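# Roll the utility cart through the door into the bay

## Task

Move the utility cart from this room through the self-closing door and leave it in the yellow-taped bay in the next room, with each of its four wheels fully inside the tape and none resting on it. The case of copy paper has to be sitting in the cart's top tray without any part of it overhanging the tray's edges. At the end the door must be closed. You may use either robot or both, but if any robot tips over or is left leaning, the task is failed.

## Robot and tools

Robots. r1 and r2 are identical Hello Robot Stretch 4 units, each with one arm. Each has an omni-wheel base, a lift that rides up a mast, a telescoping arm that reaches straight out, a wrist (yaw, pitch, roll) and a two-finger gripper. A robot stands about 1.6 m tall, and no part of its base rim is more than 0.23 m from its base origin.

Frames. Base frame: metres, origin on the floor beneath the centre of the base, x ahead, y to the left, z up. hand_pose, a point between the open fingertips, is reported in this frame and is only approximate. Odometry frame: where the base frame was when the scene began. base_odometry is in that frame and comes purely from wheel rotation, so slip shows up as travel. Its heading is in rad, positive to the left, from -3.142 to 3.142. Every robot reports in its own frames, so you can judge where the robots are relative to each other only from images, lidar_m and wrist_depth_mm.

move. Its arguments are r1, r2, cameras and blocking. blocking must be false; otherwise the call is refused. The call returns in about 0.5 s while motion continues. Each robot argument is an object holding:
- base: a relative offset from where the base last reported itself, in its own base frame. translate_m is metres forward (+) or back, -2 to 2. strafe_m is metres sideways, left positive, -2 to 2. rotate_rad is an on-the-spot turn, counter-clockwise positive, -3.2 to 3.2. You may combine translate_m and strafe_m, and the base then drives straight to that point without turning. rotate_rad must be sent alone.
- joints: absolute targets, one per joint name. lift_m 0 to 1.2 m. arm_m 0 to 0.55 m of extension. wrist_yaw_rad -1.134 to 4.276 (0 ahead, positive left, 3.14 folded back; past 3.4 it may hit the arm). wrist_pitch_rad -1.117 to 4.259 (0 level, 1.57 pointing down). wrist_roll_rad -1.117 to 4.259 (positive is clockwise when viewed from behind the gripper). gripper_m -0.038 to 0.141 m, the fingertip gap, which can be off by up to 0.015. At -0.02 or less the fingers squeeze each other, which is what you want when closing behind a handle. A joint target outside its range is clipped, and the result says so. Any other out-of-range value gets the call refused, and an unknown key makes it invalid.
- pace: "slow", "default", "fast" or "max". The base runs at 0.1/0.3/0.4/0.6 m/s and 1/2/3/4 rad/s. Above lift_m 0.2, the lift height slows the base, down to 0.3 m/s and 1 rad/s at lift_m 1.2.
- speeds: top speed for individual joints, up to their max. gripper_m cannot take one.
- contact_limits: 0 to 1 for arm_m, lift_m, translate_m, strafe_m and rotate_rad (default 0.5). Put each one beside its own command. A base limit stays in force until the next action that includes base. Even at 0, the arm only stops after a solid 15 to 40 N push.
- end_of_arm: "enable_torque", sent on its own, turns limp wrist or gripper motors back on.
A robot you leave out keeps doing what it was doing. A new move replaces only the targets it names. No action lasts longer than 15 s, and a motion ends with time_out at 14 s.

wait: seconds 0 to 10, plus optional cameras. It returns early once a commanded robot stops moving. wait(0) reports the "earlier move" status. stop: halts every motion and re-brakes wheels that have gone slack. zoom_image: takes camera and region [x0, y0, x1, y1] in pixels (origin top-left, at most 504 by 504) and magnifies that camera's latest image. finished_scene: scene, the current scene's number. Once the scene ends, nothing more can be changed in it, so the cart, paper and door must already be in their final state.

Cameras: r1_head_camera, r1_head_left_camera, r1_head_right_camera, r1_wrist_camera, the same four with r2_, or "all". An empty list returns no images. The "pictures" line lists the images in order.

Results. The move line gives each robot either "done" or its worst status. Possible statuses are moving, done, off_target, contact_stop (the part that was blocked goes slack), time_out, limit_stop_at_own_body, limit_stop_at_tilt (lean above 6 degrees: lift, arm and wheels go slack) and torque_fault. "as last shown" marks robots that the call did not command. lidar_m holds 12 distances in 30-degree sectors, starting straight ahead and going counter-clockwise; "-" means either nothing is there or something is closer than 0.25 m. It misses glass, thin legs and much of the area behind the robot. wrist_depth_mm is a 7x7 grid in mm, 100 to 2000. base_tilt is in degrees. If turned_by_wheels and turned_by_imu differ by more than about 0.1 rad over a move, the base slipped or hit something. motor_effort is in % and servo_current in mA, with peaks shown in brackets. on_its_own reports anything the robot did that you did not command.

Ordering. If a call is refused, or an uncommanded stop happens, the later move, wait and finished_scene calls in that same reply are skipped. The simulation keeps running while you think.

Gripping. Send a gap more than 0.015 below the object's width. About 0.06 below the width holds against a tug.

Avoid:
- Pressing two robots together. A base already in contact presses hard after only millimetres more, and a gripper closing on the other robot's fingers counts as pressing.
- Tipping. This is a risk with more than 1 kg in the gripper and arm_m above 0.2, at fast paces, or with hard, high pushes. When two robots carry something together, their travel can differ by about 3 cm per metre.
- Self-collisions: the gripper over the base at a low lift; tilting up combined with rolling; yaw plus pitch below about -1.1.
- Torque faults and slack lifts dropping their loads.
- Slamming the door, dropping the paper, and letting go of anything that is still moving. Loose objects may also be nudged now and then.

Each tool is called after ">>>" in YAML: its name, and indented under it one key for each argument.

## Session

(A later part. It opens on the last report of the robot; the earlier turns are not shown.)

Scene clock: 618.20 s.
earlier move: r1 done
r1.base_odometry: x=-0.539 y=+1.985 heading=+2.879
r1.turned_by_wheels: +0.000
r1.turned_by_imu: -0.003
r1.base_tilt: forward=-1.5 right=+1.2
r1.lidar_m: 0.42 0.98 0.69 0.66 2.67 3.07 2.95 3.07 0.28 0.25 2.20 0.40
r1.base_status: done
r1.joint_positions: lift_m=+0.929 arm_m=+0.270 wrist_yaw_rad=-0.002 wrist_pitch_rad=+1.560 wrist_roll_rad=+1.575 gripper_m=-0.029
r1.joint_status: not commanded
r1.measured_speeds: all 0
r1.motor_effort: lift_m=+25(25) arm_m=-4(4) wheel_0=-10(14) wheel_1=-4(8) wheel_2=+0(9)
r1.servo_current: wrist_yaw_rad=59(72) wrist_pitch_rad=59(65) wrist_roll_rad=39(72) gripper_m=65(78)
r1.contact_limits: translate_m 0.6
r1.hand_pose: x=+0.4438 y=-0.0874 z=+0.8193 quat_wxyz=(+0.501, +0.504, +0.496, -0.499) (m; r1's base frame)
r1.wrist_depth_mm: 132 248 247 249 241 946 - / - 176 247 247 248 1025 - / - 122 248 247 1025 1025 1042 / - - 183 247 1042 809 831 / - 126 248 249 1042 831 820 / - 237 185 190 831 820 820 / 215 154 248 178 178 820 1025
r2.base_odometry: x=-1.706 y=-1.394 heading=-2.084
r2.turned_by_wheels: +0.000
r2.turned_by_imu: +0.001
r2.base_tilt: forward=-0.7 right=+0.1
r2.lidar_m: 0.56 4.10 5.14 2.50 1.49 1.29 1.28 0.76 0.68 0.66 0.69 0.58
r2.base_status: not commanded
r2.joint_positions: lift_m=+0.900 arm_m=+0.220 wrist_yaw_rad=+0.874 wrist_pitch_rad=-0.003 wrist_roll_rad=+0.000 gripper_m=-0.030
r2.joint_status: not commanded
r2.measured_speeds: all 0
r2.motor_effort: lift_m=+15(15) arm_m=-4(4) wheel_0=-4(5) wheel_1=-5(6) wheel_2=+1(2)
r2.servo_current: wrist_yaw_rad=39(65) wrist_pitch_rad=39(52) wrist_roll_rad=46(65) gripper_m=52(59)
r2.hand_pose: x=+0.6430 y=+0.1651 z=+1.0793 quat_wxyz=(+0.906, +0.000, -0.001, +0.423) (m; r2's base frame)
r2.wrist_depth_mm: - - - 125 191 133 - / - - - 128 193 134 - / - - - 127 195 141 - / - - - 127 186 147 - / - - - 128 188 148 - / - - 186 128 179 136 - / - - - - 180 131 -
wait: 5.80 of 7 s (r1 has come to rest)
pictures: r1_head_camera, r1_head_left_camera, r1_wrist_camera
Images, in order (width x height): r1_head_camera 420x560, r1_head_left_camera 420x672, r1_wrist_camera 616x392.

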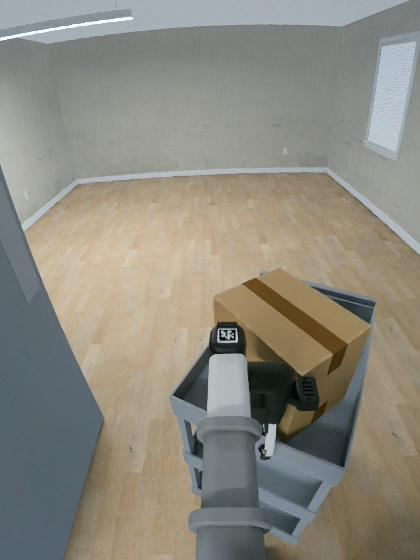

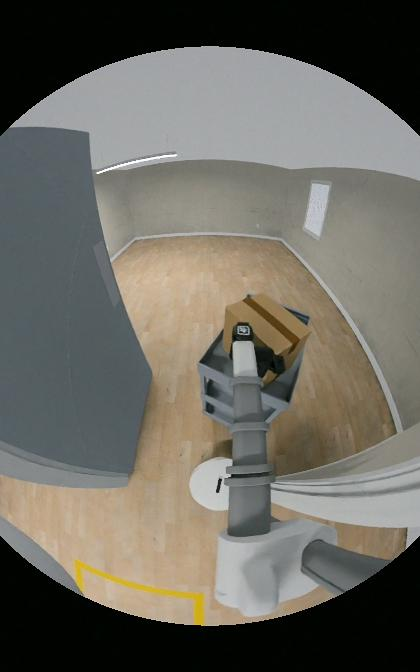

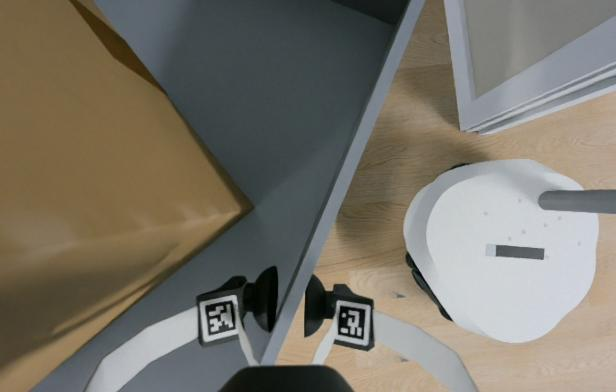

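>>> move:
  blocking: false
  r1: {"base":{"strafe_m":0.25},"pace":"slow","contact_limits":{"strafe_m":0.4}}
  cameras: []

>>> wait:
  seconds: 5
  cameras: []

>>> move:
  blocking: false
  r1: {"base":{"translate_m":-0.4},"pace":"slow","contact_limits":{"translate_m":0.4}}
  cameras: []

>>> wait:
  seconds: 7
  cameras: ["r1_wrist_camera","r1_head_camera","r1_head_left_camera"]

Scene clock: 645.00 s.
move: r1 moving
r1.base_odometry: x=-0.543 y=+1.971 heading=+2.879
r1.turned_by_wheels: -0.001
r1.turned_by_imu: -0.001
r1.base_tilt: forward=-1.6 right=+1.3
r1.lidar_m: 0.42 0.94 0.67 0.63 2.67 3.06 2.96 3.05 0.29 0.26 2.22 0.40
r1.base_status: strafe_m moving
r1.joint_positions: lift_m=+0.929 arm_m=+0.270 wrist_yaw_rad=-0.002 wrist_pitch_rad=+1.560 wrist_roll_rad=+1.575 gripper_m=-0.029
r1.joint_status: not commanded
r1.measured_speeds: translate_m=+0.000 strafe_m=+0.056 rotate_rad=-0.001 lift_m=+0.000 arm_m=+0.000 wrist_yaw_rad=+0.000 wrist_pitch_rad=+0.000 wrist_roll_rad=+0.000
r1.motor_effort: lift_m=+25(25) arm_m=-4(4) wheel_0=-11(14) wheel_1=+3(6) wheel_2=-2(2)
r1.servo_current: wrist_yaw_rad=52(65) wrist_pitch_rad=52(65) wrist_roll_rad=65(65) gripper_m=59(72)
r1.contact_limits: strafe_m 0.4
r1.hand_pose: x=+0.4438 y=-0.0874 z=+0.8193 quat_wxyz=(+0.501, +0.504, +0.496, -0.499) (m; r1's base frame)
r1.wrist_depth_mm: 129 249 248 249 242 - - / - 173 248 248 247 991 768 / - 117 247 248 1025 1025 1025 / - - 178 246 1025 809 820 / - 127 247 246 1042 842 820 / - 248 186 196 185 820 831 / 197 154 248 177 179 820 1008
r2: as last shown
r2.turned_by_imu: +0.000
r2.lidar_m: 0.57 4.09 5.15 2.50 1.48 1.30 1.29 0.78 0.67 0.67 0.67 0.56
r2.motor_effort: lift_m=+15(15) arm_m=-3(4) wheel_0=-4(4) wheel_1=-5(6) wheel_2=+2(2)
r2.servo_current: wrist_yaw_rad=59(72) wrist_pitch_rad=39(52) wrist_roll_rad=52(65) gripper_m=59(59)
r2.wrist_depth_mm: - - - 125 191 133 - / - - - 127 193 134 - / - - - 127 195 140 - / - - - 127 187 147 - / - - - 128 188 148 - / - - 187 128 178 136 - / - - - - 180 131 -
pictures: none
No camera images: "cameras" was empty.

Scene clock: 648.13 s.
earlier move: r1 done
r1.base_odometry: x=-0.604 y=+1.744 heading=+2.879
r1.turned_by_wheels: +0.000
r1.turned_by_imu: -0.001
r1.base_tilt: forward=-1.6 right=+1.2
r1.lidar_m: 0.42 0.59 0.44 0.40 0.47 3.09 2.97 3.04 2.58 0.50 2.47 0.36
r1.base_status: done
r1.joint_positions: lift_m=+0.929 arm_m=+0.270 wrist_yaw_rad=-0.003 wrist_pitch_rad=+1.560 wrist_roll_rad=+1.575 gripper_m=-0.029
r1.joint_status: not commanded
r1.measured_speeds: all 0
r1.motor_effort: lift_m=+25(25) arm_m=-3(4) wheel_0=-7(15) wheel_1=+1(6) wheel_2=-3(4)
r1.servo_current: wrist_yaw_rad=39(72) wrist_pitch_rad=59(65) wrist_roll_rad=59(72) gripper_m=65(72)
r1.contact_limits: strafe_m 0.4
r1.hand_pose: x=+0.4437 y=-0.0874 z=+0.8193 quat_wxyz=(+0.501, +0.504, +0.496, -0.499) (m; r1's base frame)
r1.wrist_depth_mm: - 128 248 247 247 204 - / - 114 216 247 246 231 1042 / - - 183 247 246 831 1042 / - - 174 247 227 820 820 / - - 247 248 866 831 820 / 250 248 180 198 1008 820 809 / 249 163 210 181 172 1025 1008
r2.base_odometry: x=-1.706 y=-1.394 heading=-2.084
r2.turned_by_wheels: +0.000
r2.turned_by_imu: +0.000
r2.base_tilt: forward=-0.6 right=+0.1
r2.lidar_m: 0.58 4.07 5.11 2.45 1.47 1.27 1.28 0.79 0.67 0.66 0.65 0.58
r2.base_status: not commanded
r2.joint_positions: lift_m=+0.900 arm_m=+0.220 wrist_yaw_rad=+0.874 wrist_pitch_rad=-0.003 wrist_roll_rad=+0.000 gripper_m=-0.030
r2.joint_status: not commanded
r2.measured_speeds: all 0
r2.motor_effort: lift_m=+15(15) arm_m=-3(4) wheel_0=-4(4) wheel_1=-6(6) wheel_2=+1(2)
r2.servo_current: wrist_yaw_rad=52(72) wrist_pitch_rad=39(52) wrist_roll_rad=39(65) gripper_m=46(65)
r2.hand_pose: x=+0.6430 y=+0.1651 z=+1.0793 quat_wxyz=(+0.906, +0.000, -0.001, +0.423) (m; r2's base frame)
r2.wrist_depth_mm: - - - 125 192 132 - / - - - 127 193 134 - / - - - 127 195 140 - / - - - 127 187 147 - / - - - 128 187 148 - / - - 186 128 179 136 - / - - - - 179 131 -
wait: 3.13 of 5 s (r1 has come to rest)
pictures: none
No camera images: "cameras" was empty.

Scene clock: 648.63 s.
move: r1 moving
r1.base_odometry: x=-0.592 y=+1.741 heading=+2.878
r1.turned_by_wheels: -0.001
r1.turned_by_imu: -0.001
r1.base_tilt: forward=-1.5 right=+1.3
r1.lidar_m: 0.43 0.60 0.44 0.41 0.48 3.07 2.96 3.02 2.55 0.51 2.48 0.36
r1.base_status: translate_m moving
r1.joint_positions: lift_m=+0.929 arm_m=+0.270 wrist_yaw_rad=-0.003 wrist_pitch_rad=+1.560 wrist_roll_rad=+1.575 gripper_m=-0.029
r1.joint_status: not commanded
r1.measured_speeds: translate_m=-0.049 strafe_m=+0.000 rotate_rad=+0.002 lift_m=+0.000 arm_m=+0.000 wrist_yaw_rad=+0.000 wrist_pitch_rad=+0.000 wrist_roll_rad=+0.000
r1.motor_effort: lift_m=+25(25) arm_m=-4(4) wheel_0=-9(10) wheel_1=-5(7) wheel_2=+6(6)
r1.servo_current: wrist_yaw_rad=46(59) wrist_pitch_rad=52(59) wrist_roll_rad=52(65) gripper_m=72(72)
r1.contact_limits: translate_m 0.4
r1.hand_pose: x=+0.4437 y=-0.0874 z=+0.8193 quat_wxyz=(+0.501, +0.504, +0.496, -0.499) (m; r1's base frame)
r1.wrist_depth_mm: - 128 247 248 245 198 - / - 115 230 247 246 229 1042 / - - 188 246 245 820 1042 / - - 159 247 230 820 798 / - - 248 248 854 820 820 / - 249 181 195 1042 809 809 / 250 248 213 182 171 1008 1008
r2: as last shown
r2.lidar_m: 0.56 4.13 5.12 2.49 1.46 1.30 1.30 0.79 0.67 0.66 0.65 0.57
r2.motor_effort: lift_m=+15(15) arm_m=-3(4) wheel_0=-4(4) wheel_1=-5(6) wheel_2=+1(2)
r2.servo_current: wrist_yaw_rad=59(59) wrist_pitch_rad=39(46) wrist_roll_rad=52(52) gripper_m=52(59)
r2.wrist_depth_mm: - - - 125 192 133 - / - - - 127 192 134 - / - - - 127 195 141 - / - - - 128 187 147 - / - - - 128 188 148 - / - - 186 128 179 136 - / - - - - 180 131 -
pictures: none
No camera images: "cameras" was empty.

Scene clock: 653.43 s.
earlier move: r1 done
r1.base_odometry: x=-0.218 y=+1.640 heading=+2.879
r1.turned_by_wheels: +0.001
r1.turned_by_imu: +0.001
r1.base_tilt: forward=-1.6 right=+1.3
r1.lidar_m: 0.43 0.58 0.51 0.94 2.37 2.64 2.54 2.63 2.53 1.14 0.58 0.40
r1.base_status: done
r1.joint_positions: lift_m=+0.929 arm_m=+0.270 wrist_yaw_rad=-0.003 wrist_pitch_rad=+1.567 wrist_roll_rad=+1.575 gripper_m=-0.029
r1.joint_status: not commanded
r1.measured_speeds: all 0
r1.motor_effort: lift_m=+25(25) arm_m=-3(4) wheel_0=-1(11) wheel_1=-2(7) wheel_2=+3(8)
r1.servo_current: wrist_yaw_rad=52(78) wrist_pitch_rad=46(72) wrist_roll_rad=65(78) gripper_m=65(72)
r1.contact_limits: translate_m 0.4
r1.hand_pose: x=+0.4417 y=-0.0874 z=+0.8193 quat_wxyz=(+0.499, +0.503, +0.497, -0.501) (m; r1's base frame)
r1.wrist_depth_mm: 151 247 246 246 236 1042 1042 / 123 229 245 246 247 1008 1042 / - 153 247 246 1025 1042 1025 / - 127 232 247 1008 820 831 / - - 246 247 1025 820 820 / - - 185 195 831 820 820 / - 144 247 156 1025 134 1025
r2.base_odometry: x=-1.706 y=-1.394 heading=-2.084
r2.turned_by_wheels: +0.000
r2.turned_by_imu: +0.001
r2.base_tilt: forward=-0.6 right=+0.1
r2.lidar_m: 0.56 4.12 5.15 2.48 1.46 1.28 1.30 0.81 0.68 0.67 0.66 0.59
r2.base_status: not commanded
r2.joint_positions: lift_m=+0.900 arm_m=+0.220 wrist_yaw_rad=+0.874 wrist_pitch_rad=-0.003 wrist_roll_rad=+0.000 gripper_m=-0.030
r2.joint_status: not commanded
r2.measured_speeds: all 0
r2.motor_effort: lift_m=+15(15) arm_m=-3(4) wheel_0=-4(5) wheel_1=-5(6) wheel_2=+1(2)
r2.servo_current: wrist_yaw_rad=52(65) wrist_pitch_rad=39(46) wrist_roll_rad=52(59) gripper_m=59(65)
r2.hand_pose: x=+0.6430 y=+0.1651 z=+1.0793 quat_wxyz=(+0.906, +0.000, -0.001, +0.423) (m; r2's base frame)
r2.wrist_depth_mm: - - - 125 191 133 - / - - - 127 193 134 - / - - - 128 195 140 - / - - - 128 186 147 - / - - - 128 188 147 - / - - 186 128 179 137 - / - - - - 180 131 -
wait: 4.80 of 7 s (r1 has come to rest)
pictures: r1_head_camera, r1_head_left_camera, r1_wrist_camera
Images, in order (width x height): r1_head_camera 420x560, r1_head_left_camera 420x672, r1_wrist_camera 616x392.

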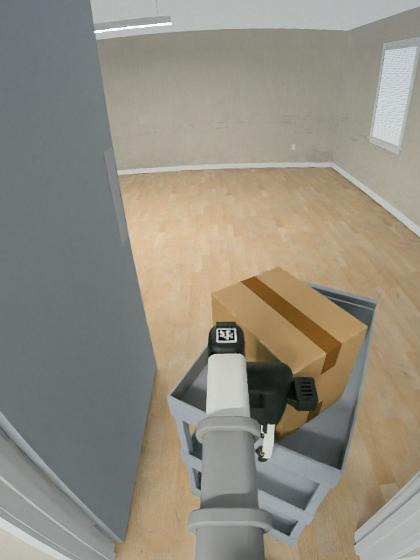

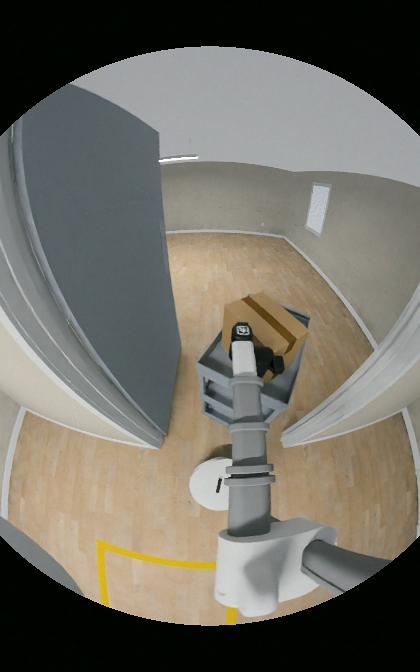

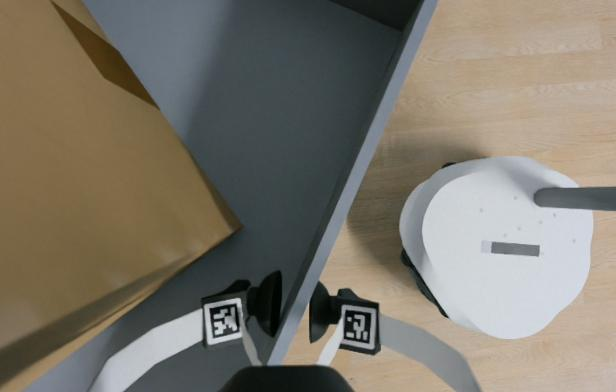

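>>> move:
  blocking: false
  r1: {"base":{"translate_m":-0.35},"pace":"slow","contact_limits":{"translate_m":0.4}}
  cameras: []

>>> wait:
  seconds: 7
  cameras: ["r1_wrist_camera","r1_head_camera","r1_head_left_camera"]

Scene clock: 658.43 s.
move: r1 moving
r1.base_odometry: x=-0.206 y=+1.637 heading=+2.878
r1.turned_by_wheels: +0.000
r1.turned_by_imu: -0.001
r1.base_tilt: forward=-1.6 right=+1.3
r1.lidar_m: 0.42 0.60 0.50 0.97 2.37 2.65 2.53 2.64 2.52 1.22 0.60 0.40
r1.base_status: translate_m moving
r1.joint_positions: lift_m=+0.929 arm_m=+0.270 wrist_yaw_rad=-0.003 wrist_pitch_rad=+1.567 wrist_roll_rad=+1.575 gripper_m=-0.029
r1.joint_status: not commanded
r1.measured_speeds: translate_m=-0.049 strafe_m=+0.000 rotate_rad=-0.002 lift_m=+0.000 arm_m=+0.000 wrist_yaw_rad=+0.000 wrist_pitch_rad=+0.000 wrist_roll_rad=+0.000
r1.motor_effort: lift_m=+25(25) arm_m=-4(4) wheel_0=-5(6) wheel_1=-6(6) wheel_2=+6(10)
r1.servo_current: wrist_yaw_rad=46(72) wrist_pitch_rad=52(52) wrist_roll_rad=59(65) gripper_m=72(72)
r1.contact_limits: translate_m 0.4
r1.hand_pose: x=+0.4418 y=-0.0874 z=+0.8193 quat_wxyz=(+0.499, +0.503, +0.497, -0.501) (m; r1's base frame)
r1.wrist_depth_mm: 156 246 246 246 235 1025 1025 / 126 234 247 246 247 1025 1042 / 110 174 248 247 1025 1042 1042 / - 133 247 247 1025 820 820 / - - 247 247 1042 820 820 / - 248 196 195 1025 820 809 / - 155 248 177 176 1042 1042
r2: as last shown
r2.turned_by_imu: +0.000
r2.base_tilt: forward=-0.7 right=+0.1
r2.lidar_m: 0.58 4.06 5.14 2.52 1.48 1.27 1.27 0.78 0.66 0.67 0.66 0.58
r2.motor_effort: lift_m=+15(15) arm_m=-4(4) wheel_0=-4(4) wheel_1=-5(6) wheel_2=+1(2)
r2.servo_current: wrist_yaw_rad=59(65) wrist_pitch_rad=39(52) wrist_roll_rad=59(59) gripper_m=52(59)
r2.wrist_depth_mm: - - - 126 192 132 - / - - - 127 192 134 - / - - - 127 195 140 - / - - - 128 187 147 - / - - - 128 188 148 - / - - 186 128 179 137 - / - - - - 179 131 -
pictures: none
No camera images: "cameras" was empty.

Scene clock: 662.70 s.
earlier move: r1 done
r1.base_odometry: x=+0.120 y=+1.549 heading=+2.878
r1.turned_by_wheels: +0.000
r1.turned_by_imu: +0.000
r1.base_tilt: forward=-1.6 right=+1.3
r1.lidar_m: 0.41 0.44 0.83 2.14 2.38 2.32 2.18 2.29 2.54 2.41 0.89 0.44
r1.base_status: done
r1.joint_positions: lift_m=+0.930 arm_m=+0.270 wrist_yaw_rad=-0.003 wrist_pitch_rad=+1.567 wrist_roll_rad=+1.574 gripper_m=-0.029
r1.joint_status: not commanded
r1.measured_speeds: all 0
r1.motor_effort: lift_m=+24(25) arm_m=-4(4) wheel_0=-5(7) wheel_1=-4(7) wheel_2=+3(10)
r1.servo_current: wrist_yaw_rad=59(78) wrist_pitch_rad=39(52) wrist_roll_rad=46(72) gripper_m=59(72)
r1.contact_limits: translate_m 0.4
r1.hand_pose: x=+0.4417 y=-0.0874 z=+0.8194 quat_wxyz=(+0.499, +0.502, +0.497, -0.501) (m; r1's base frame)
r1.wrist_depth_mm: 247 247 248 246 1042 1042 1025 / 249 249 248 248 1025 1025 1025 / 209 249 248 247 1025 1025 1042 / 142 211 248 247 1008 831 809 / 112 147 248 248 1025 820 831 / - 129 185 195 831 820 820 / - 137 248 181 177 1025 1025
r2.base_odometry: x=-1.706 y=-1.394 heading=-2.084
r2.turned_by_wheels: +0.000
r2.turned_by_imu: +0.001
r2.base_tilt: forward=-0.7 right=+0.1
r2.lidar_m: 0.58 4.07 5.13 2.46 1.50 1.28 1.28 0.79 0.66 0.68 0.67 0.59
r2.base_status: not commanded
r2.joint_positions: lift_m=+0.900 arm_m=+0.220 wrist_yaw_rad=+0.874 wrist_pitch_rad=-0.003 wrist_roll_rad=+0.000 gripper_m=-0.030
r2.joint_status: not commanded
r2.measured_speeds: all 0
r2.motor_effort: lift_m=+15(15) arm_m=-4(4) wheel_0=-4(5) wheel_1=-6(6) wheel_2=+1(2)
r2.servo_current: wrist_yaw_rad=39(65) wrist_pitch_rad=39(52) wrist_roll_rad=46(59) gripper_m=59(59)
r2.hand_pose: x=+0.6430 y=+0.1651 z=+1.0793 quat_wxyz=(+0.906, +0.000, -0.001, +0.423) (m; r2's base frame)
r2.wrist_depth_mm: - - - 125 192 132 - / - - - 127 192 134 - / - - - 127 195 140 - / - - - 128 186 147 - / - - - 128 188 148 - / - - 186 128 179 136 - / - - - - 180 131 -
wait: 4.27 of 7 s (r1 has come to rest)
pictures: r1_head_camera, r1_head_left_camera, r1_wrist_camera
Images, in order (width x height): r1_head_camera 420x560, r1_head_left_camera 420x672, r1_wrist_camera 616x392.

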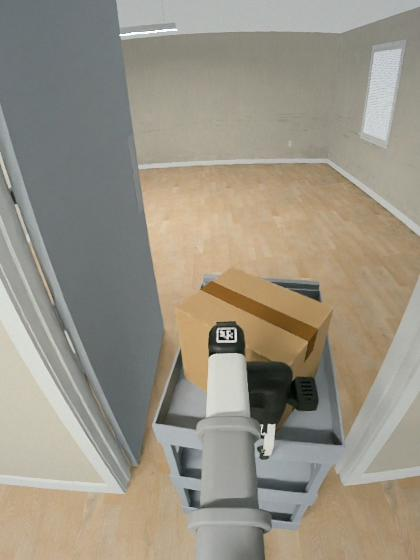

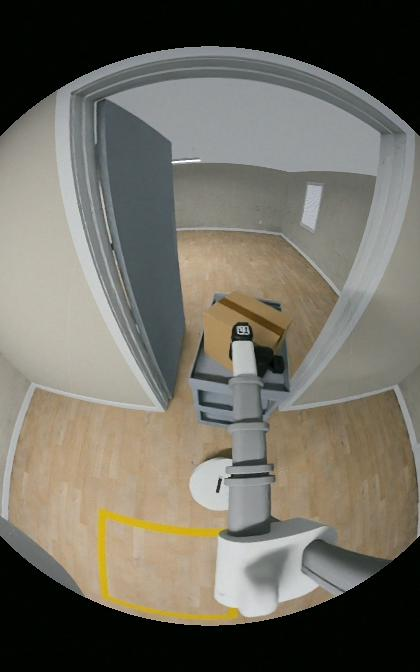

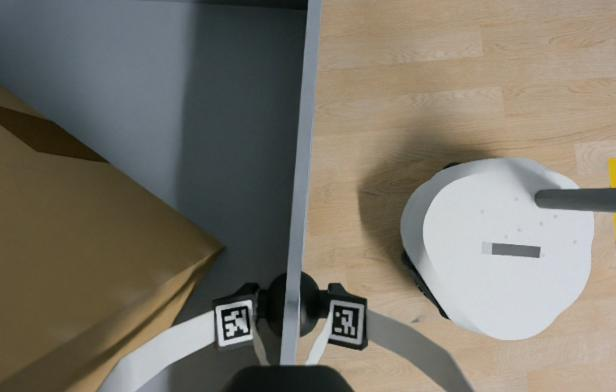

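>>> move:
  blocking: false
  r1: {"base":{"translate_m":-0.4,"strafe_m":0.04},"pace":"slow","contact_limits":{"translate_m":0.4}}
  cameras: []

>>> wait:
  seconds: 7
  cameras: ["r1_wrist_camera","r1_head_camera","r1_head_left_camera"]

Scene clock: 667.67 s.
move: r1 moving
r1.base_odometry: x=+0.132 y=+1.544 heading=+2.878
r1.turned_by_wheels: +0.000
r1.turned_by_imu: +0.000
r1.base_tilt: forward=-1.6 right=+1.3
r1.lidar_m: 0.43 0.47 0.83 2.18 2.37 2.28 2.16 2.25 2.54 2.42 0.93 0.44
r1.base_status: translate_m moving; strafe_m moving
r1.joint_positions: lift_m=+0.930 arm_m=+0.270 wrist_yaw_rad=-0.002 wrist_pitch_rad=+1.566 wrist_roll_rad=+1.574 gripper_m=-0.029
r1.joint_status: not commanded
r1.measured_speeds: translate_m=-0.049 strafe_m=+0.004 rotate_rad=+0.000 lift_m=+0.000 arm_m=+0.000 wrist_yaw_rad=+0.005 wrist_pitch_rad=-0.016 wrist_roll_rad=+0.000
r1.motor_effort: lift_m=+25(25) arm_m=-3(4) wheel_0=-4(7) wheel_1=-6(6) wheel_2=+9(9)
r1.servo_current: wrist_yaw_rad=46(65) wrist_pitch_rad=46(52) wrist_roll_rad=59(59) gripper_m=72(72)
r1.contact_limits: translate_m 0.4
r1.hand_pose: x=+0.4423 y=-0.0874 z=+0.8194 quat_wxyz=(+0.500, +0.503, +0.497, -0.500) (m; r1's base frame)
r1.wrist_depth_mm: 249 248 248 248 1025 1042 1025 / 249 248 248 248 1042 1025 1025 / 196 249 247 247 1042 1025 1042 / 141 204 248 246 1025 831 831 / 110 146 246 247 1042 820 809 / - 150 187 187 891 842 820 / - 142 248 179 157 820 1025
r2: as last shown
r2.turned_by_imu: +0.000
r2.lidar_m: 0.55 4.09 5.14 2.50 1.47 1.28 1.27 0.79 0.68 0.68 0.67 0.57
r2.motor_effort: lift_m=+15(15) arm_m=-3(4) wheel_0=-4(4) wheel_1=-5(6) wheel_2=+1(2)
r2.servo_current: wrist_yaw_rad=52(65) wrist_pitch_rad=39(46) wrist_roll_rad=46(52) gripper_m=46(59)
r2.wrist_depth_mm: - - - 125 191 133 - / - - - 128 193 134 - / - - - 127 195 141 - / - - - 127 186 147 - / - - - 128 188 148 - / - - 186 128 178 136 - / - - - - 179 131 -
pictures: none
No camera images: "cameras" was empty.

Scene clock: 672.47 s.
earlier move: r1 done
r1.base_odometry: x=+0.496 y=+1.406 heading=+2.878
r1.turned_by_wheels: +0.000
r1.turned_by_imu: -0.001
r1.base_tilt: forward=-1.6 right=+1.2
r1.lidar_m: 0.39 0.37 1.37 2.24 2.32 1.86 1.78 1.85 2.52 2.44 1.45 0.46
r1.base_status: done
r1.joint_positions: lift_m=+0.930 arm_m=+0.270 wrist_yaw_rad=-0.001 wrist_pitch_rad=+1.566 wrist_roll_rad=+1.571 gripper_m=-0.029
r1.joint_status: not commanded
r1.measured_speeds: all 0
r1.motor_effort: lift_m=+24(25) arm_m=-3(4) wheel_0=-5(11) wheel_1=-2(7) wheel_2=+4(10)
r1.servo_current: wrist_yaw_rad=46(65) wrist_pitch_rad=39(59) wrist_roll_rad=59(65) gripper_m=65(78)
r1.contact_limits: translate_m 0.4
r1.hand_pose: x=+0.4420 y=-0.0874 z=+0.8194 quat_wxyz=(+0.501, +0.501, +0.499, -0.499) (m; r1's base frame)
r1.wrist_depth_mm: 229 245 247 1025 1025 1060 1025 / 248 247 249 1025 1060 1025 1025 / 248 247 247 1008 1025 1042 1042 / 237 248 249 1025 1025 831 820 / 153 198 247 1025 1042 820 820 / 119 146 187 188 180 820 831 / - 136 247 177 1025 831 1025
r2.base_odometry: x=-1.706 y=-1.394 heading=-2.084
r2.turned_by_wheels: +0.000
r2.turned_by_imu: +0.001
r2.base_tilt: forward=-0.6 right=+0.1
r2.lidar_m: 0.59 4.08 5.13 2.48 1.50 1.28 1.28 0.79 0.65 0.67 0.66 0.58
r2.base_status: not commanded
r2.joint_positions: lift_m=+0.900 arm_m=+0.220 wrist_yaw_rad=+0.874 wrist_pitch_rad=-0.003 wrist_roll_rad=+0.000 gripper_m=-0.030
r2.joint_status: not commanded
r2.measured_speeds: all 0
r2.motor_effort: lift_m=+15(15) arm_m=-4(4) wheel_0=-4(5) wheel_1=-5(6) wheel_2=+1(2)
r2.servo_current: wrist_yaw_rad=65(72) wrist_pitch_rad=39(52) wrist_roll_rad=26(59) gripper_m=52(59)
r2.hand_pose: x=+0.6430 y=+0.1651 z=+1.0793 quat_wxyz=(+0.906, +0.000, -0.001, +0.423) (m; r2's base frame)
r2.wrist_depth_mm: - - - 126 192 133 - / - - - 128 192 134 - / - - - 127 195 140 - / - - - 127 187 147 - / - - - 128 188 148 - / - - 187 128 179 137 - / - - - - 180 131 -
wait: 4.80 of 7 s (r1 has come to rest)
pictures: r1_head_camera, r1_head_left_camera, r1_wrist_camera
Images, in order (width x height): r1_head_camera 420x560, r1_head_left_camera 420x672, r1_wrist_camera 616x392.

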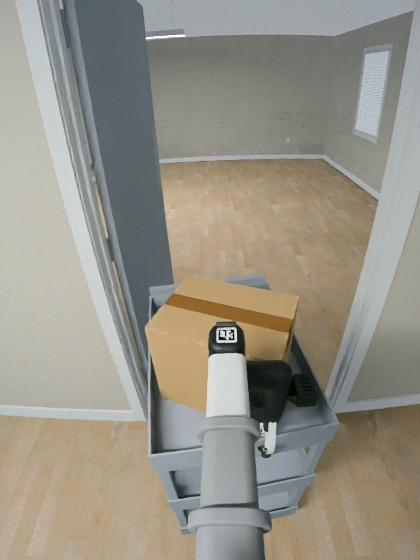

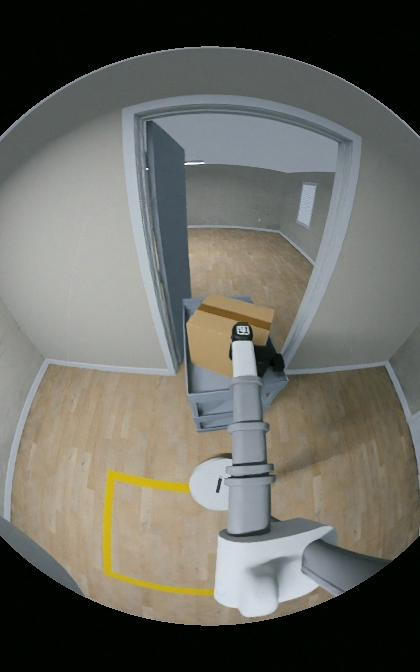

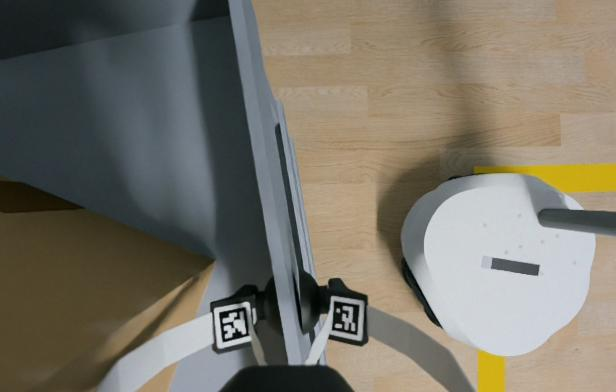

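>>> move:
  blocking: false
  r1: {"base":{"translate_m":-0.45},"pace":"slow","contact_limits":{"translate_m":0.4}}
  cameras: []

>>> wait:
  seconds: 7
  cameras: ["r1_wrist_camera","r1_head_camera","r1_head_left_camera","r2_head_camera"]

Scene clock: 677.37 s.
move: r1 moving
r1.base_odometry: x=+0.508 y=+1.403 heading=+2.878
r1.turned_by_wheels: +0.000
r1.turned_by_imu: +0.000
r1.base_tilt: forward=-1.5 right=+1.2
r1.lidar_m: 0.41 0.41 1.39 2.25 2.30 1.87 1.76 1.88 2.51 2.45 1.48 0.47
r1.base_status: translate_m moving
r1.joint_positions: lift_m=+0.930 arm_m=+0.270 wrist_yaw_rad=+0.000 wrist_pitch_rad=+1.565 wrist_roll_rad=+1.571 gripper_m=-0.029
r1.joint_status: not commanded
r1.measured_speeds: translate_m=-0.049 strafe_m=+0.001 rotate_rad=+0.002 lift_m=+0.000 arm_m=+0.000 wrist_yaw_rad=+0.001 wrist_pitch_rad=-0.002 wrist_roll_rad=+0.000
r1.motor_effort: lift_m=+24(24) arm_m=-3(4) wheel_0=-5(8) wheel_1=-6(6) wheel_2=+9(9)
r1.servo_current: wrist_yaw_rad=46(52) wrist_pitch_rad=52(52) wrist_roll_rad=52(65) gripper_m=59(65)
r1.contact_limits: translate_m 0.4
r1.hand_pose: x=+0.4426 y=-0.0874 z=+0.8194 quat_wxyz=(+0.501, +0.502, +0.498, -0.499) (m; r1's base frame)
r1.wrist_depth_mm: 229 247 244 1042 1025 1025 1042 / 249 248 246 1042 1042 1042 1025 / 249 249 247 1025 1042 1025 1025 / 241 249 249 1025 1042 831 809 / 156 200 247 1042 1042 820 809 / 122 153 196 186 820 831 831 / - 138 247 182 1042 842 1042
r2: as last shown
r2.turned_by_imu: +0.000
r2.base_tilt: forward=-0.7 right=+0.1
r2.lidar_m: 0.56 4.11 5.14 2.50 1.49 1.28 1.29 0.80 0.65 0.67 0.65 0.59
r2.motor_effort: lift_m=+15(15) arm_m=-4(4) wheel_0=-4(4) wheel_1=-5(6) wheel_2=+1(1)
r2.servo_current: wrist_yaw_rad=46(59) wrist_pitch_rad=39(46) wrist_roll_rad=59(59) gripper_m=52(59)
r2.wrist_depth_mm: - - - 125 191 132 - / - - - 127 193 134 - / - - - 127 195 140 - / - - - 127 187 147 - / - - - 128 188 148 - / - - 187 128 179 137 - / - - - - 180 131 -
pictures: none
No camera images: "cameras" was empty.

Scene clock: 682.63 s.
earlier move: r1 done
r1.base_odometry: x=+0.930 y=+1.289 heading=+2.878
r1.turned_by_wheels: +0.001
r1.turned_by_imu: +0.003
r1.base_tilt: forward=-1.6 right=+1.2
r1.lidar_m: 0.34 0.33 2.02 2.24 1.98 1.41 1.34 1.41 1.90 2.48 2.12 0.49
r1.base_status: done
r1.joint_positions: lift_m=+0.930 arm_m=+0.270 wrist_yaw_rad=+0.000 wrist_pitch_rad=+1.565 wrist_roll_rad=+1.569 gripper_m=-0.029
r1.joint_status: not commanded
r1.measured_speeds: all 0
r1.motor_effort: lift_m=+24(24) arm_m=-3(4) wheel_0=+1(8) wheel_1=-1(6) wheel_2=+6(11)
r1.servo_current: wrist_yaw_rad=52(72) wrist_pitch_rad=52(59) wrist_roll_rad=52(65) gripper_m=65(72)
r1.contact_limits: translate_m 0.4
r1.hand_pose: x=+0.4426 y=-0.0874 z=+0.8194 quat_wxyz=(+0.502, +0.501, +0.499, -0.498) (m; r1's base frame)
r1.wrist_depth_mm: 189 211 1025 1042 1042 1025 1025 / 229 246 1042 1042 1025 1025 1008 / 246 247 228 1042 1042 1060 1025 / 247 248 248 1025 1042 831 820 / 248 247 248 496 1008 820 820 / 185 196 202 195 179 820 820 / 130 146 220 141 1042 831 1025
r2.base_odometry: x=-1.706 y=-1.394 heading=-2.084
r2.turned_by_wheels: +0.000
r2.turned_by_imu: +0.001
r2.base_tilt: forward=-0.6 right=+0.1
r2.lidar_m: 0.57 4.08 5.13 2.52 1.49 1.28 1.28 0.80 0.68 0.67 0.65 0.58
r2.base_status: not commanded
r2.joint_positions: lift_m=+0.900 arm_m=+0.220 wrist_yaw_rad=+0.874 wrist_pitch_rad=-0.003 wrist_roll_rad=+0.000 gripper_m=-0.030
r2.joint_status: not commanded
r2.measured_speeds: all 0
r2.motor_effort: lift_m=+15(15) arm_m=-4(4) wheel_0=-4(5) wheel_1=-6(6) wheel_2=+1(2)
r2.servo_current: wrist_yaw_rad=52(65) wrist_pitch_rad=46(46) wrist_roll_rad=59(59) gripper_m=52(65)
r2.hand_pose: x=+0.6430 y=+0.1651 z=+1.0793 quat_wxyz=(+0.906, +0.000, -0.001, +0.423) (m; r2's base frame)
r2.wrist_depth_mm: - - - 125 192 133 - / - - - 128 193 134 - / - - - 127 195 141 - / - - - 127 187 147 - / - - - 128 188 148 - / - - 187 128 178 136 - / - - - - 180 131 -
wait: 5.27 of 7 s (r1 has come to rest)
pictures: r1_head_camera, r1_head_left_camera, r1_wrist_camera, r2_head_camera
Images, in order (width x height): r1_head_camera 420x560, r1_head_left_camera 420x672, r1_wrist_camera 616x392, r2_head_camera 420x560.

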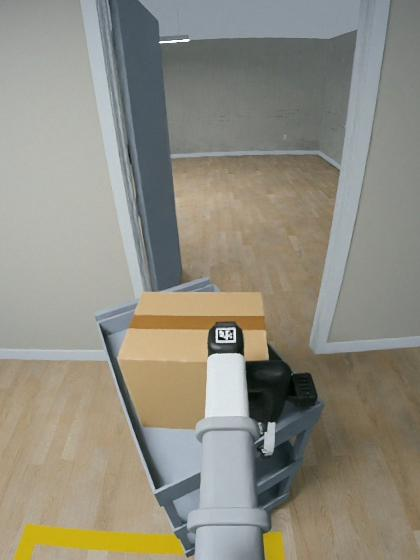

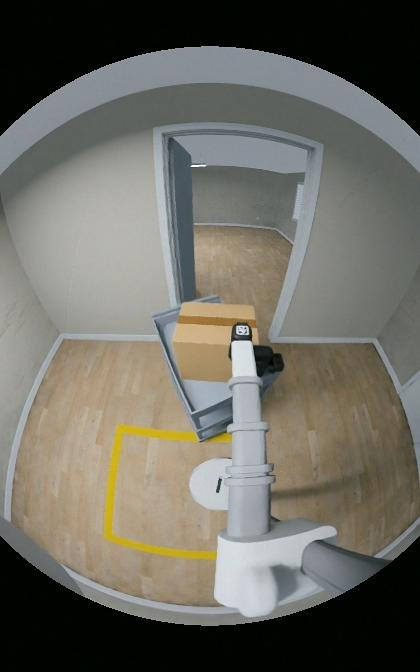

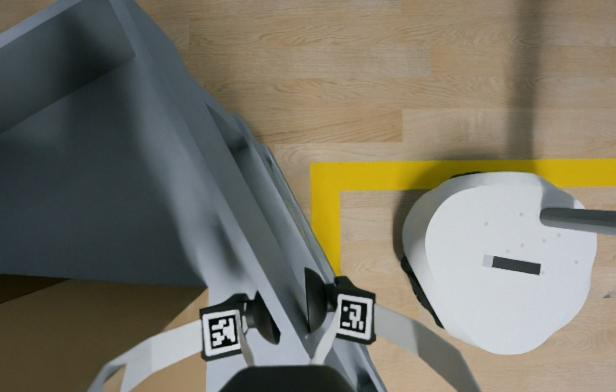

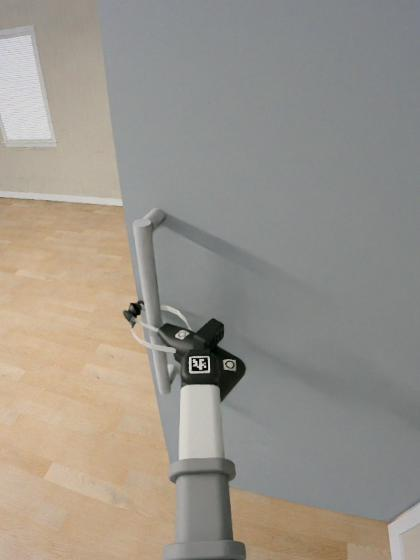

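>>> move:
  blocking: false
  r1: {"base":{"translate_m":-0.4,"strafe_m":-0.5},"pace":"slow","contact_limits":{"translate_m":0.4}}
  cameras: []

>>> wait:
  seconds: 9
  cameras: []

>>> move:
  blocking: false
  r1: {"base":{"rotate_rad":0.5},"pace":"slow","contact_limits":{"rotate_rad":0.5}}
  cameras: []

>>> wait:
  seconds: 7
  cameras: ["r1_wrist_camera","r1_head_camera","r1_head_left_camera"]

Scene clock: 704.67 s.
move: r1 moving
r1.base_odometry: x=+0.940 y=+1.296 heading=+2.880
r1.turned_by_wheels: +0.002
r1.turned_by_imu: +0.001
r1.base_tilt: forward=-1.6 right=+1.3
r1.lidar_m: 0.36 0.34 1.99 2.24 1.96 1.39 1.33 1.38 1.88 2.44 2.14 0.47
r1.base_status: translate_m moving; strafe_m moving
r1.joint_positions: lift_m=+0.930 arm_m=+0.270 wrist_yaw_rad=+0.001 wrist_pitch_rad=+1.564 wrist_roll_rad=+1.569 gripper_m=-0.029
r1.joint_status: not commanded
r1.measured_speeds: translate_m=-0.030 strafe_m=-0.038 rotate_rad=+0.000 lift_m=+0.000 arm_m=+0.000 wrist_yaw_rad=+0.002 wrist_pitch_rad=-0.003 wrist_roll_rad=+0.000
r1.motor_effort: lift_m=+24(24) arm_m=-4(4) wheel_0=+9(12) wheel_1=-4(7) wheel_2=+11(13)
r1.servo_current: wrist_yaw_rad=52(59) wrist_pitch_rad=46(52) wrist_roll_rad=52(59) gripper_m=65(72)
r1.contact_limits: translate_m 0.4
r1.hand_pose: x=+0.4428 y=-0.0874 z=+0.8194 quat_wxyz=(+0.502, +0.501, +0.499, -0.498) (m; r1's base frame)
r1.wrist_depth_mm: 189 204 1025 1025 1042 1025 1008 / 226 246 1025 1025 1025 1042 1025 / 247 246 229 1042 1025 1025 1025 / 249 247 235 1042 1042 820 798 / 248 248 247 500 1042 809 809 / 194 205 203 199 180 820 820 / 142 150 204 181 177 820 1025
r2: as last shown
r2.turned_by_imu: +0.000
r2.lidar_m: 0.59 4.08 5.12 2.50 1.46 1.28 1.30 0.77 0.65 0.67 0.67 0.59
r2.motor_effort: lift_m=+15(15) arm_m=-4(4) wheel_0=-5(5) wheel_1=-5(6) wheel_2=+1(2)
r2.servo_current: wrist_yaw_rad=52(59) wrist_pitch_rad=46(46) wrist_roll_rad=39(52) gripper_m=52(59)
r2.wrist_depth_mm: - - - 125 192 133 - / - - - 127 193 134 - / - - - 127 195 141 - / - - - 128 187 147 - / - - - 128 188 148 - / - - 187 128 179 137 - / - - - - 180 131 -
pictures: none
No camera images: "cameras" was empty.

Scene clock: 711.83 s.
earlier move: r1 done
r1.base_odometry: x=+1.446 y=+1.668 heading=+2.879
r1.turned_by_wheels: -0.001
r1.turned_by_imu: +0.000
r1.base_tilt: forward=-1.6 right=+1.2
r1.lidar_m: 0.25 0.25 0.59 2.72 1.36 0.96 0.91 0.96 1.32 1.96 2.04 0.59
r1.base_status: done
r1.joint_positions: lift_m=+0.930 arm_m=+0.270 wrist_yaw_rad=+0.001 wrist_pitch_rad=+1.569 wrist_roll_rad=+1.569 gripper_m=-0.029
r1.joint_status: not commanded
r1.measured_speeds: all 0
r1.motor_effort: lift_m=+24(24) arm_m=-4(4) wheel_0=+9(16) wheel_1=-1(7) wheel_2=+4(13)
r1.servo_current: wrist_yaw_rad=52(72) wrist_pitch_rad=26(52) wrist_roll_rad=39(65) gripper_m=65(72)
r1.contact_limits: translate_m 0.4
r1.hand_pose: x=+0.4415 y=-0.0874 z=+0.8194 quat_wxyz=(+0.501, +0.500, +0.500, -0.499) (m; r1's base frame)
r1.wrist_depth_mm: 1025 1008 1025 1025 1042 1042 1025 / 1025 1025 1042 1042 1042 1042 1042 / 257 1025 1025 1042 1025 1025 1042 / 238 224 580 1060 1042 820 1042 / 244 245 211 265 866 831 842 / 244 244 198 200 177 842 831 / 244 163 179 180 203 138 1060
r2.base_odometry: x=-1.706 y=-1.394 heading=-2.084
r2.turned_by_wheels: +0.000
r2.turned_by_imu: +0.001
r2.base_tilt: forward=-0.6 right=+0.1
r2.lidar_m: 0.57 4.09 5.13 2.49 1.47 1.28 1.30 0.80 0.67 0.68 0.68 0.59
r2.base_status: not commanded
r2.joint_positions: lift_m=+0.900 arm_m=+0.220 wrist_yaw_rad=+0.874 wrist_pitch_rad=-0.003 wrist_roll_rad=+0.000 gripper_m=-0.030
r2.joint_status: not commanded
r2.measured_speeds: all 0
r2.motor_effort: lift_m=+15(15) arm_m=-3(4) wheel_0=-4(5) wheel_1=-5(6) wheel_2=+1(2)
r2.servo_current: wrist_yaw_rad=52(72) wrist_pitch_rad=39(52) wrist_roll_rad=46(65) gripper_m=52(65)
r2.hand_pose: x=+0.6430 y=+0.1651 z=+1.0793 quat_wxyz=(+0.906, +0.000, -0.001, +0.423) (m; r2's base frame)
r2.wrist_depth_mm: - - - 125 192 133 - / - - - 127 193 135 - / - - - 127 195 141 - / - - - 127 186 147 - / - - - 128 188 148 - / - - 187 128 179 136 - / - - - - 180 131 -
wait: 7.17 of 9 s (r1 has come to rest)
pictures: none
No camera images: "cameras" was empty.

Scene clock: 712.33 s.
move: r1 moving
r1.base_odometry: x=+1.446 y=+1.668 heading=+3.002
r1.turned_by_wheels: +0.123
r1.turned_by_imu: +0.122
r1.base_tilt: forward=-1.6 right=+1.3
r1.lidar_m: 0.25 0.25 2.77 2.71 1.24 0.95 0.92 1.03 1.54 1.97 2.12 0.46
r1.base_status: rotate_rad moving
r1.joint_positions: lift_m=+0.930 arm_m=+0.270 wrist_yaw_rad=+0.001 wrist_pitch_rad=+1.573 wrist_roll_rad=+1.569 gripper_m=-0.029
r1.joint_status: not commanded
r1.measured_speeds: translate_m=+0.001 strafe_m=+0.000 rotate_rad=+0.486 lift_m=+0.000 arm_m=-0.001 wrist_yaw_rad=+0.000 wrist_pitch_rad=+0.011 wrist_roll_rad=+0.000
r1.motor_effort: lift_m=+24(24) arm_m=+4(4) wheel_0=-18(18) wheel_1=-6(8) wheel_2=-15(15)
r1.servo_current: wrist_yaw_rad=59(72) wrist_pitch_rad=52(52) wrist_roll_rad=59(59) gripper_m=65(72)
r1.contact_limits: rotate_rad 0.5
r1.hand_pose: x=+0.4403 y=-0.0874 z=+0.8194 quat_wxyz=(+0.500, +0.499, +0.501, -0.500) (m; r1's base frame)
r1.wrist_depth_mm: 1042 1025 1060 1042 1060 1042 1060 / 1025 1025 1025 1008 1025 1060 1042 / 227 264 1042 1060 1042 1060 1078 / 242 243 263 1042 1042 820 1042 / 243 244 244 237 831 842 842 / 243 244 203 193 174 842 842 / 242 153 181 245 202 142 1042
r2: as last shown
r2.turned_by_imu: +0.000
r2.base_tilt: forward=-0.7 right=+0.1
r2.lidar_m: 0.56 4.08 5.13 2.52 1.49 1.28 1.28 0.77 0.65 0.68 0.67 0.59
r2.motor_effort: lift_m=+15(15) arm_m=-3(4) wheel_0=-4(4) wheel_1=-5(5) wheel_2=+1(1)
r2.servo_current: wrist_yaw_rad=46(59) wrist_pitch_rad=39(46) wrist_roll_rad=46(52) gripper_m=52(59)
r2.wrist_depth_mm: - - - 125 192 133 - / - - - 127 193 134 - / - - - 127 195 140 - / - - - 127 187 147 - / - - - 128 188 148 - / - - 187 128 179 137 - / - - - - 180 131 -
pictures: none
No camera images: "cameras" was empty.

Scene clock: 713.53 s.
earlier move: r1 done
r1.base_odometry: x=+1.446 y=+1.668 heading=-2.904
r1.turned_by_wheels: +0.377
r1.turned_by_imu: +0.379
r1.base_tilt: forward=-1.5 right=+1.3
r1.lidar_m: 0.38 0.39 2.73 1.42 1.00 0.92 0.95 1.27 1.98 2.06 1.96 0.47
r1.base_status: done
r1.joint_positions: lift_m=+0.930 arm_m=+0.270 wrist_yaw_rad=+0.001 wrist_pitch_rad=+1.570 wrist_roll_rad=+1.569 gripper_m=-0.029
r1.joint_status: not commanded
r1.measured_speeds: all 0
r1.motor_effort: lift_m=+24(24) arm_m=+4(6) wheel_0=-4(18) wheel_1=-1(8) wheel_2=-1(15)
r1.servo_current: wrist_yaw_rad=46(72) wrist_pitch_rad=33(52) wrist_roll_rad=46(65) gripper_m=65(72)
r1.contact_limits: rotate_rad 0.5
r1.hand_pose: x=+0.4411 y=-0.0874 z=+0.8194 quat_wxyz=(+0.501, +0.499, +0.501, -0.499) (m; r1's base frame)
r1.wrist_depth_mm: 205 231 241 1025 1008 1042 1042 / 244 246 246 1042 1025 1042 1042 / 243 245 247 1025 1042 1042 1042 / 245 246 246 1042 1042 820 1060 / 180 219 246 1025 1008 831 809 / 127 157 191 198 181 831 831 / - 135 246 163 1025 820 1060
r2.base_odometry: x=-1.706 y=-1.394 heading=-2.084
r2.turned_by_wheels: +0.000
r2.turned_by_imu: +0.000
r2.base_tilt: forward=-0.6 right=+0.1
r2.lidar_m: 0.56 4.10 5.12 2.46 1.50 1.28 1.30 0.77 0.67 0.67 0.68 0.58
r2.base_status: not commanded
r2.joint_positions: lift_m=+0.900 arm_m=+0.220 wrist_yaw_rad=+0.874 wrist_pitch_rad=-0.003 wrist_roll_rad=+0.000 gripper_m=-0.030
r2.joint_status: not commanded
r2.measured_speeds: all 0
r2.motor_effort: lift_m=+15(15) arm_m=-3(4) wheel_0=-4(5) wheel_1=-5(6) wheel_2=+1(2)
r2.servo_current: wrist_yaw_rad=52(59) wrist_pitch_rad=39(46) wrist_roll_rad=52(52) gripper_m=59(59)
r2.hand_pose: x=+0.6430 y=+0.1651 z=+1.0793 quat_wxyz=(+0.906, +0.000, -0.001, +0.423) (m; r2's base frame)
r2.wrist_depth_mm: - - - 125 192 133 - / - - - 127 193 134 - / - - - 127 195 141 - / - - - 127 187 147 - / - - - 128 188 148 - / - - 186 128 179 136 - / - - - - 179 131 -
wait: 1.20 of 7 s (r1 has come to rest)
pictures: r1_head_camera, r1_head_left_camera, r1_wrist_camera
Images, in order (width x height): r1_head_camera 420x560, r1_head_left_camera 420x672, r1_wrist_camera 616x392.

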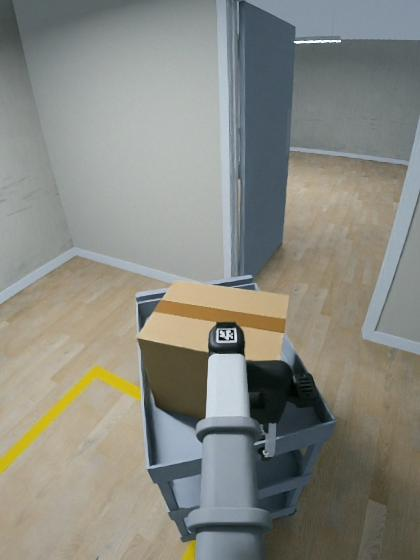

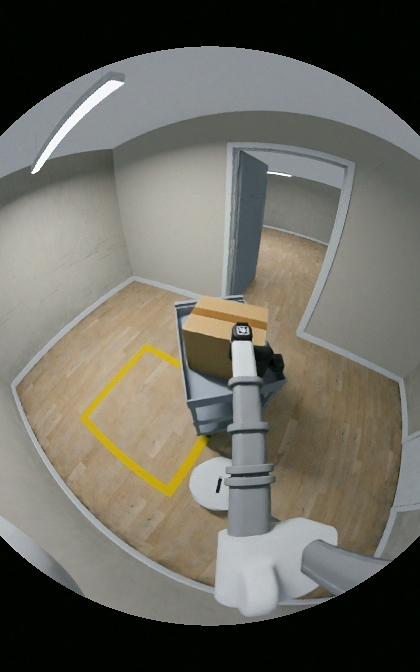

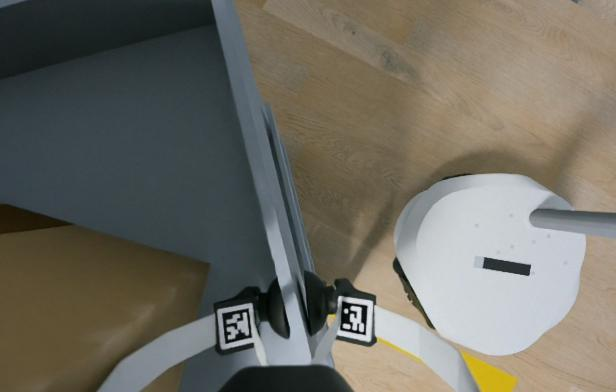

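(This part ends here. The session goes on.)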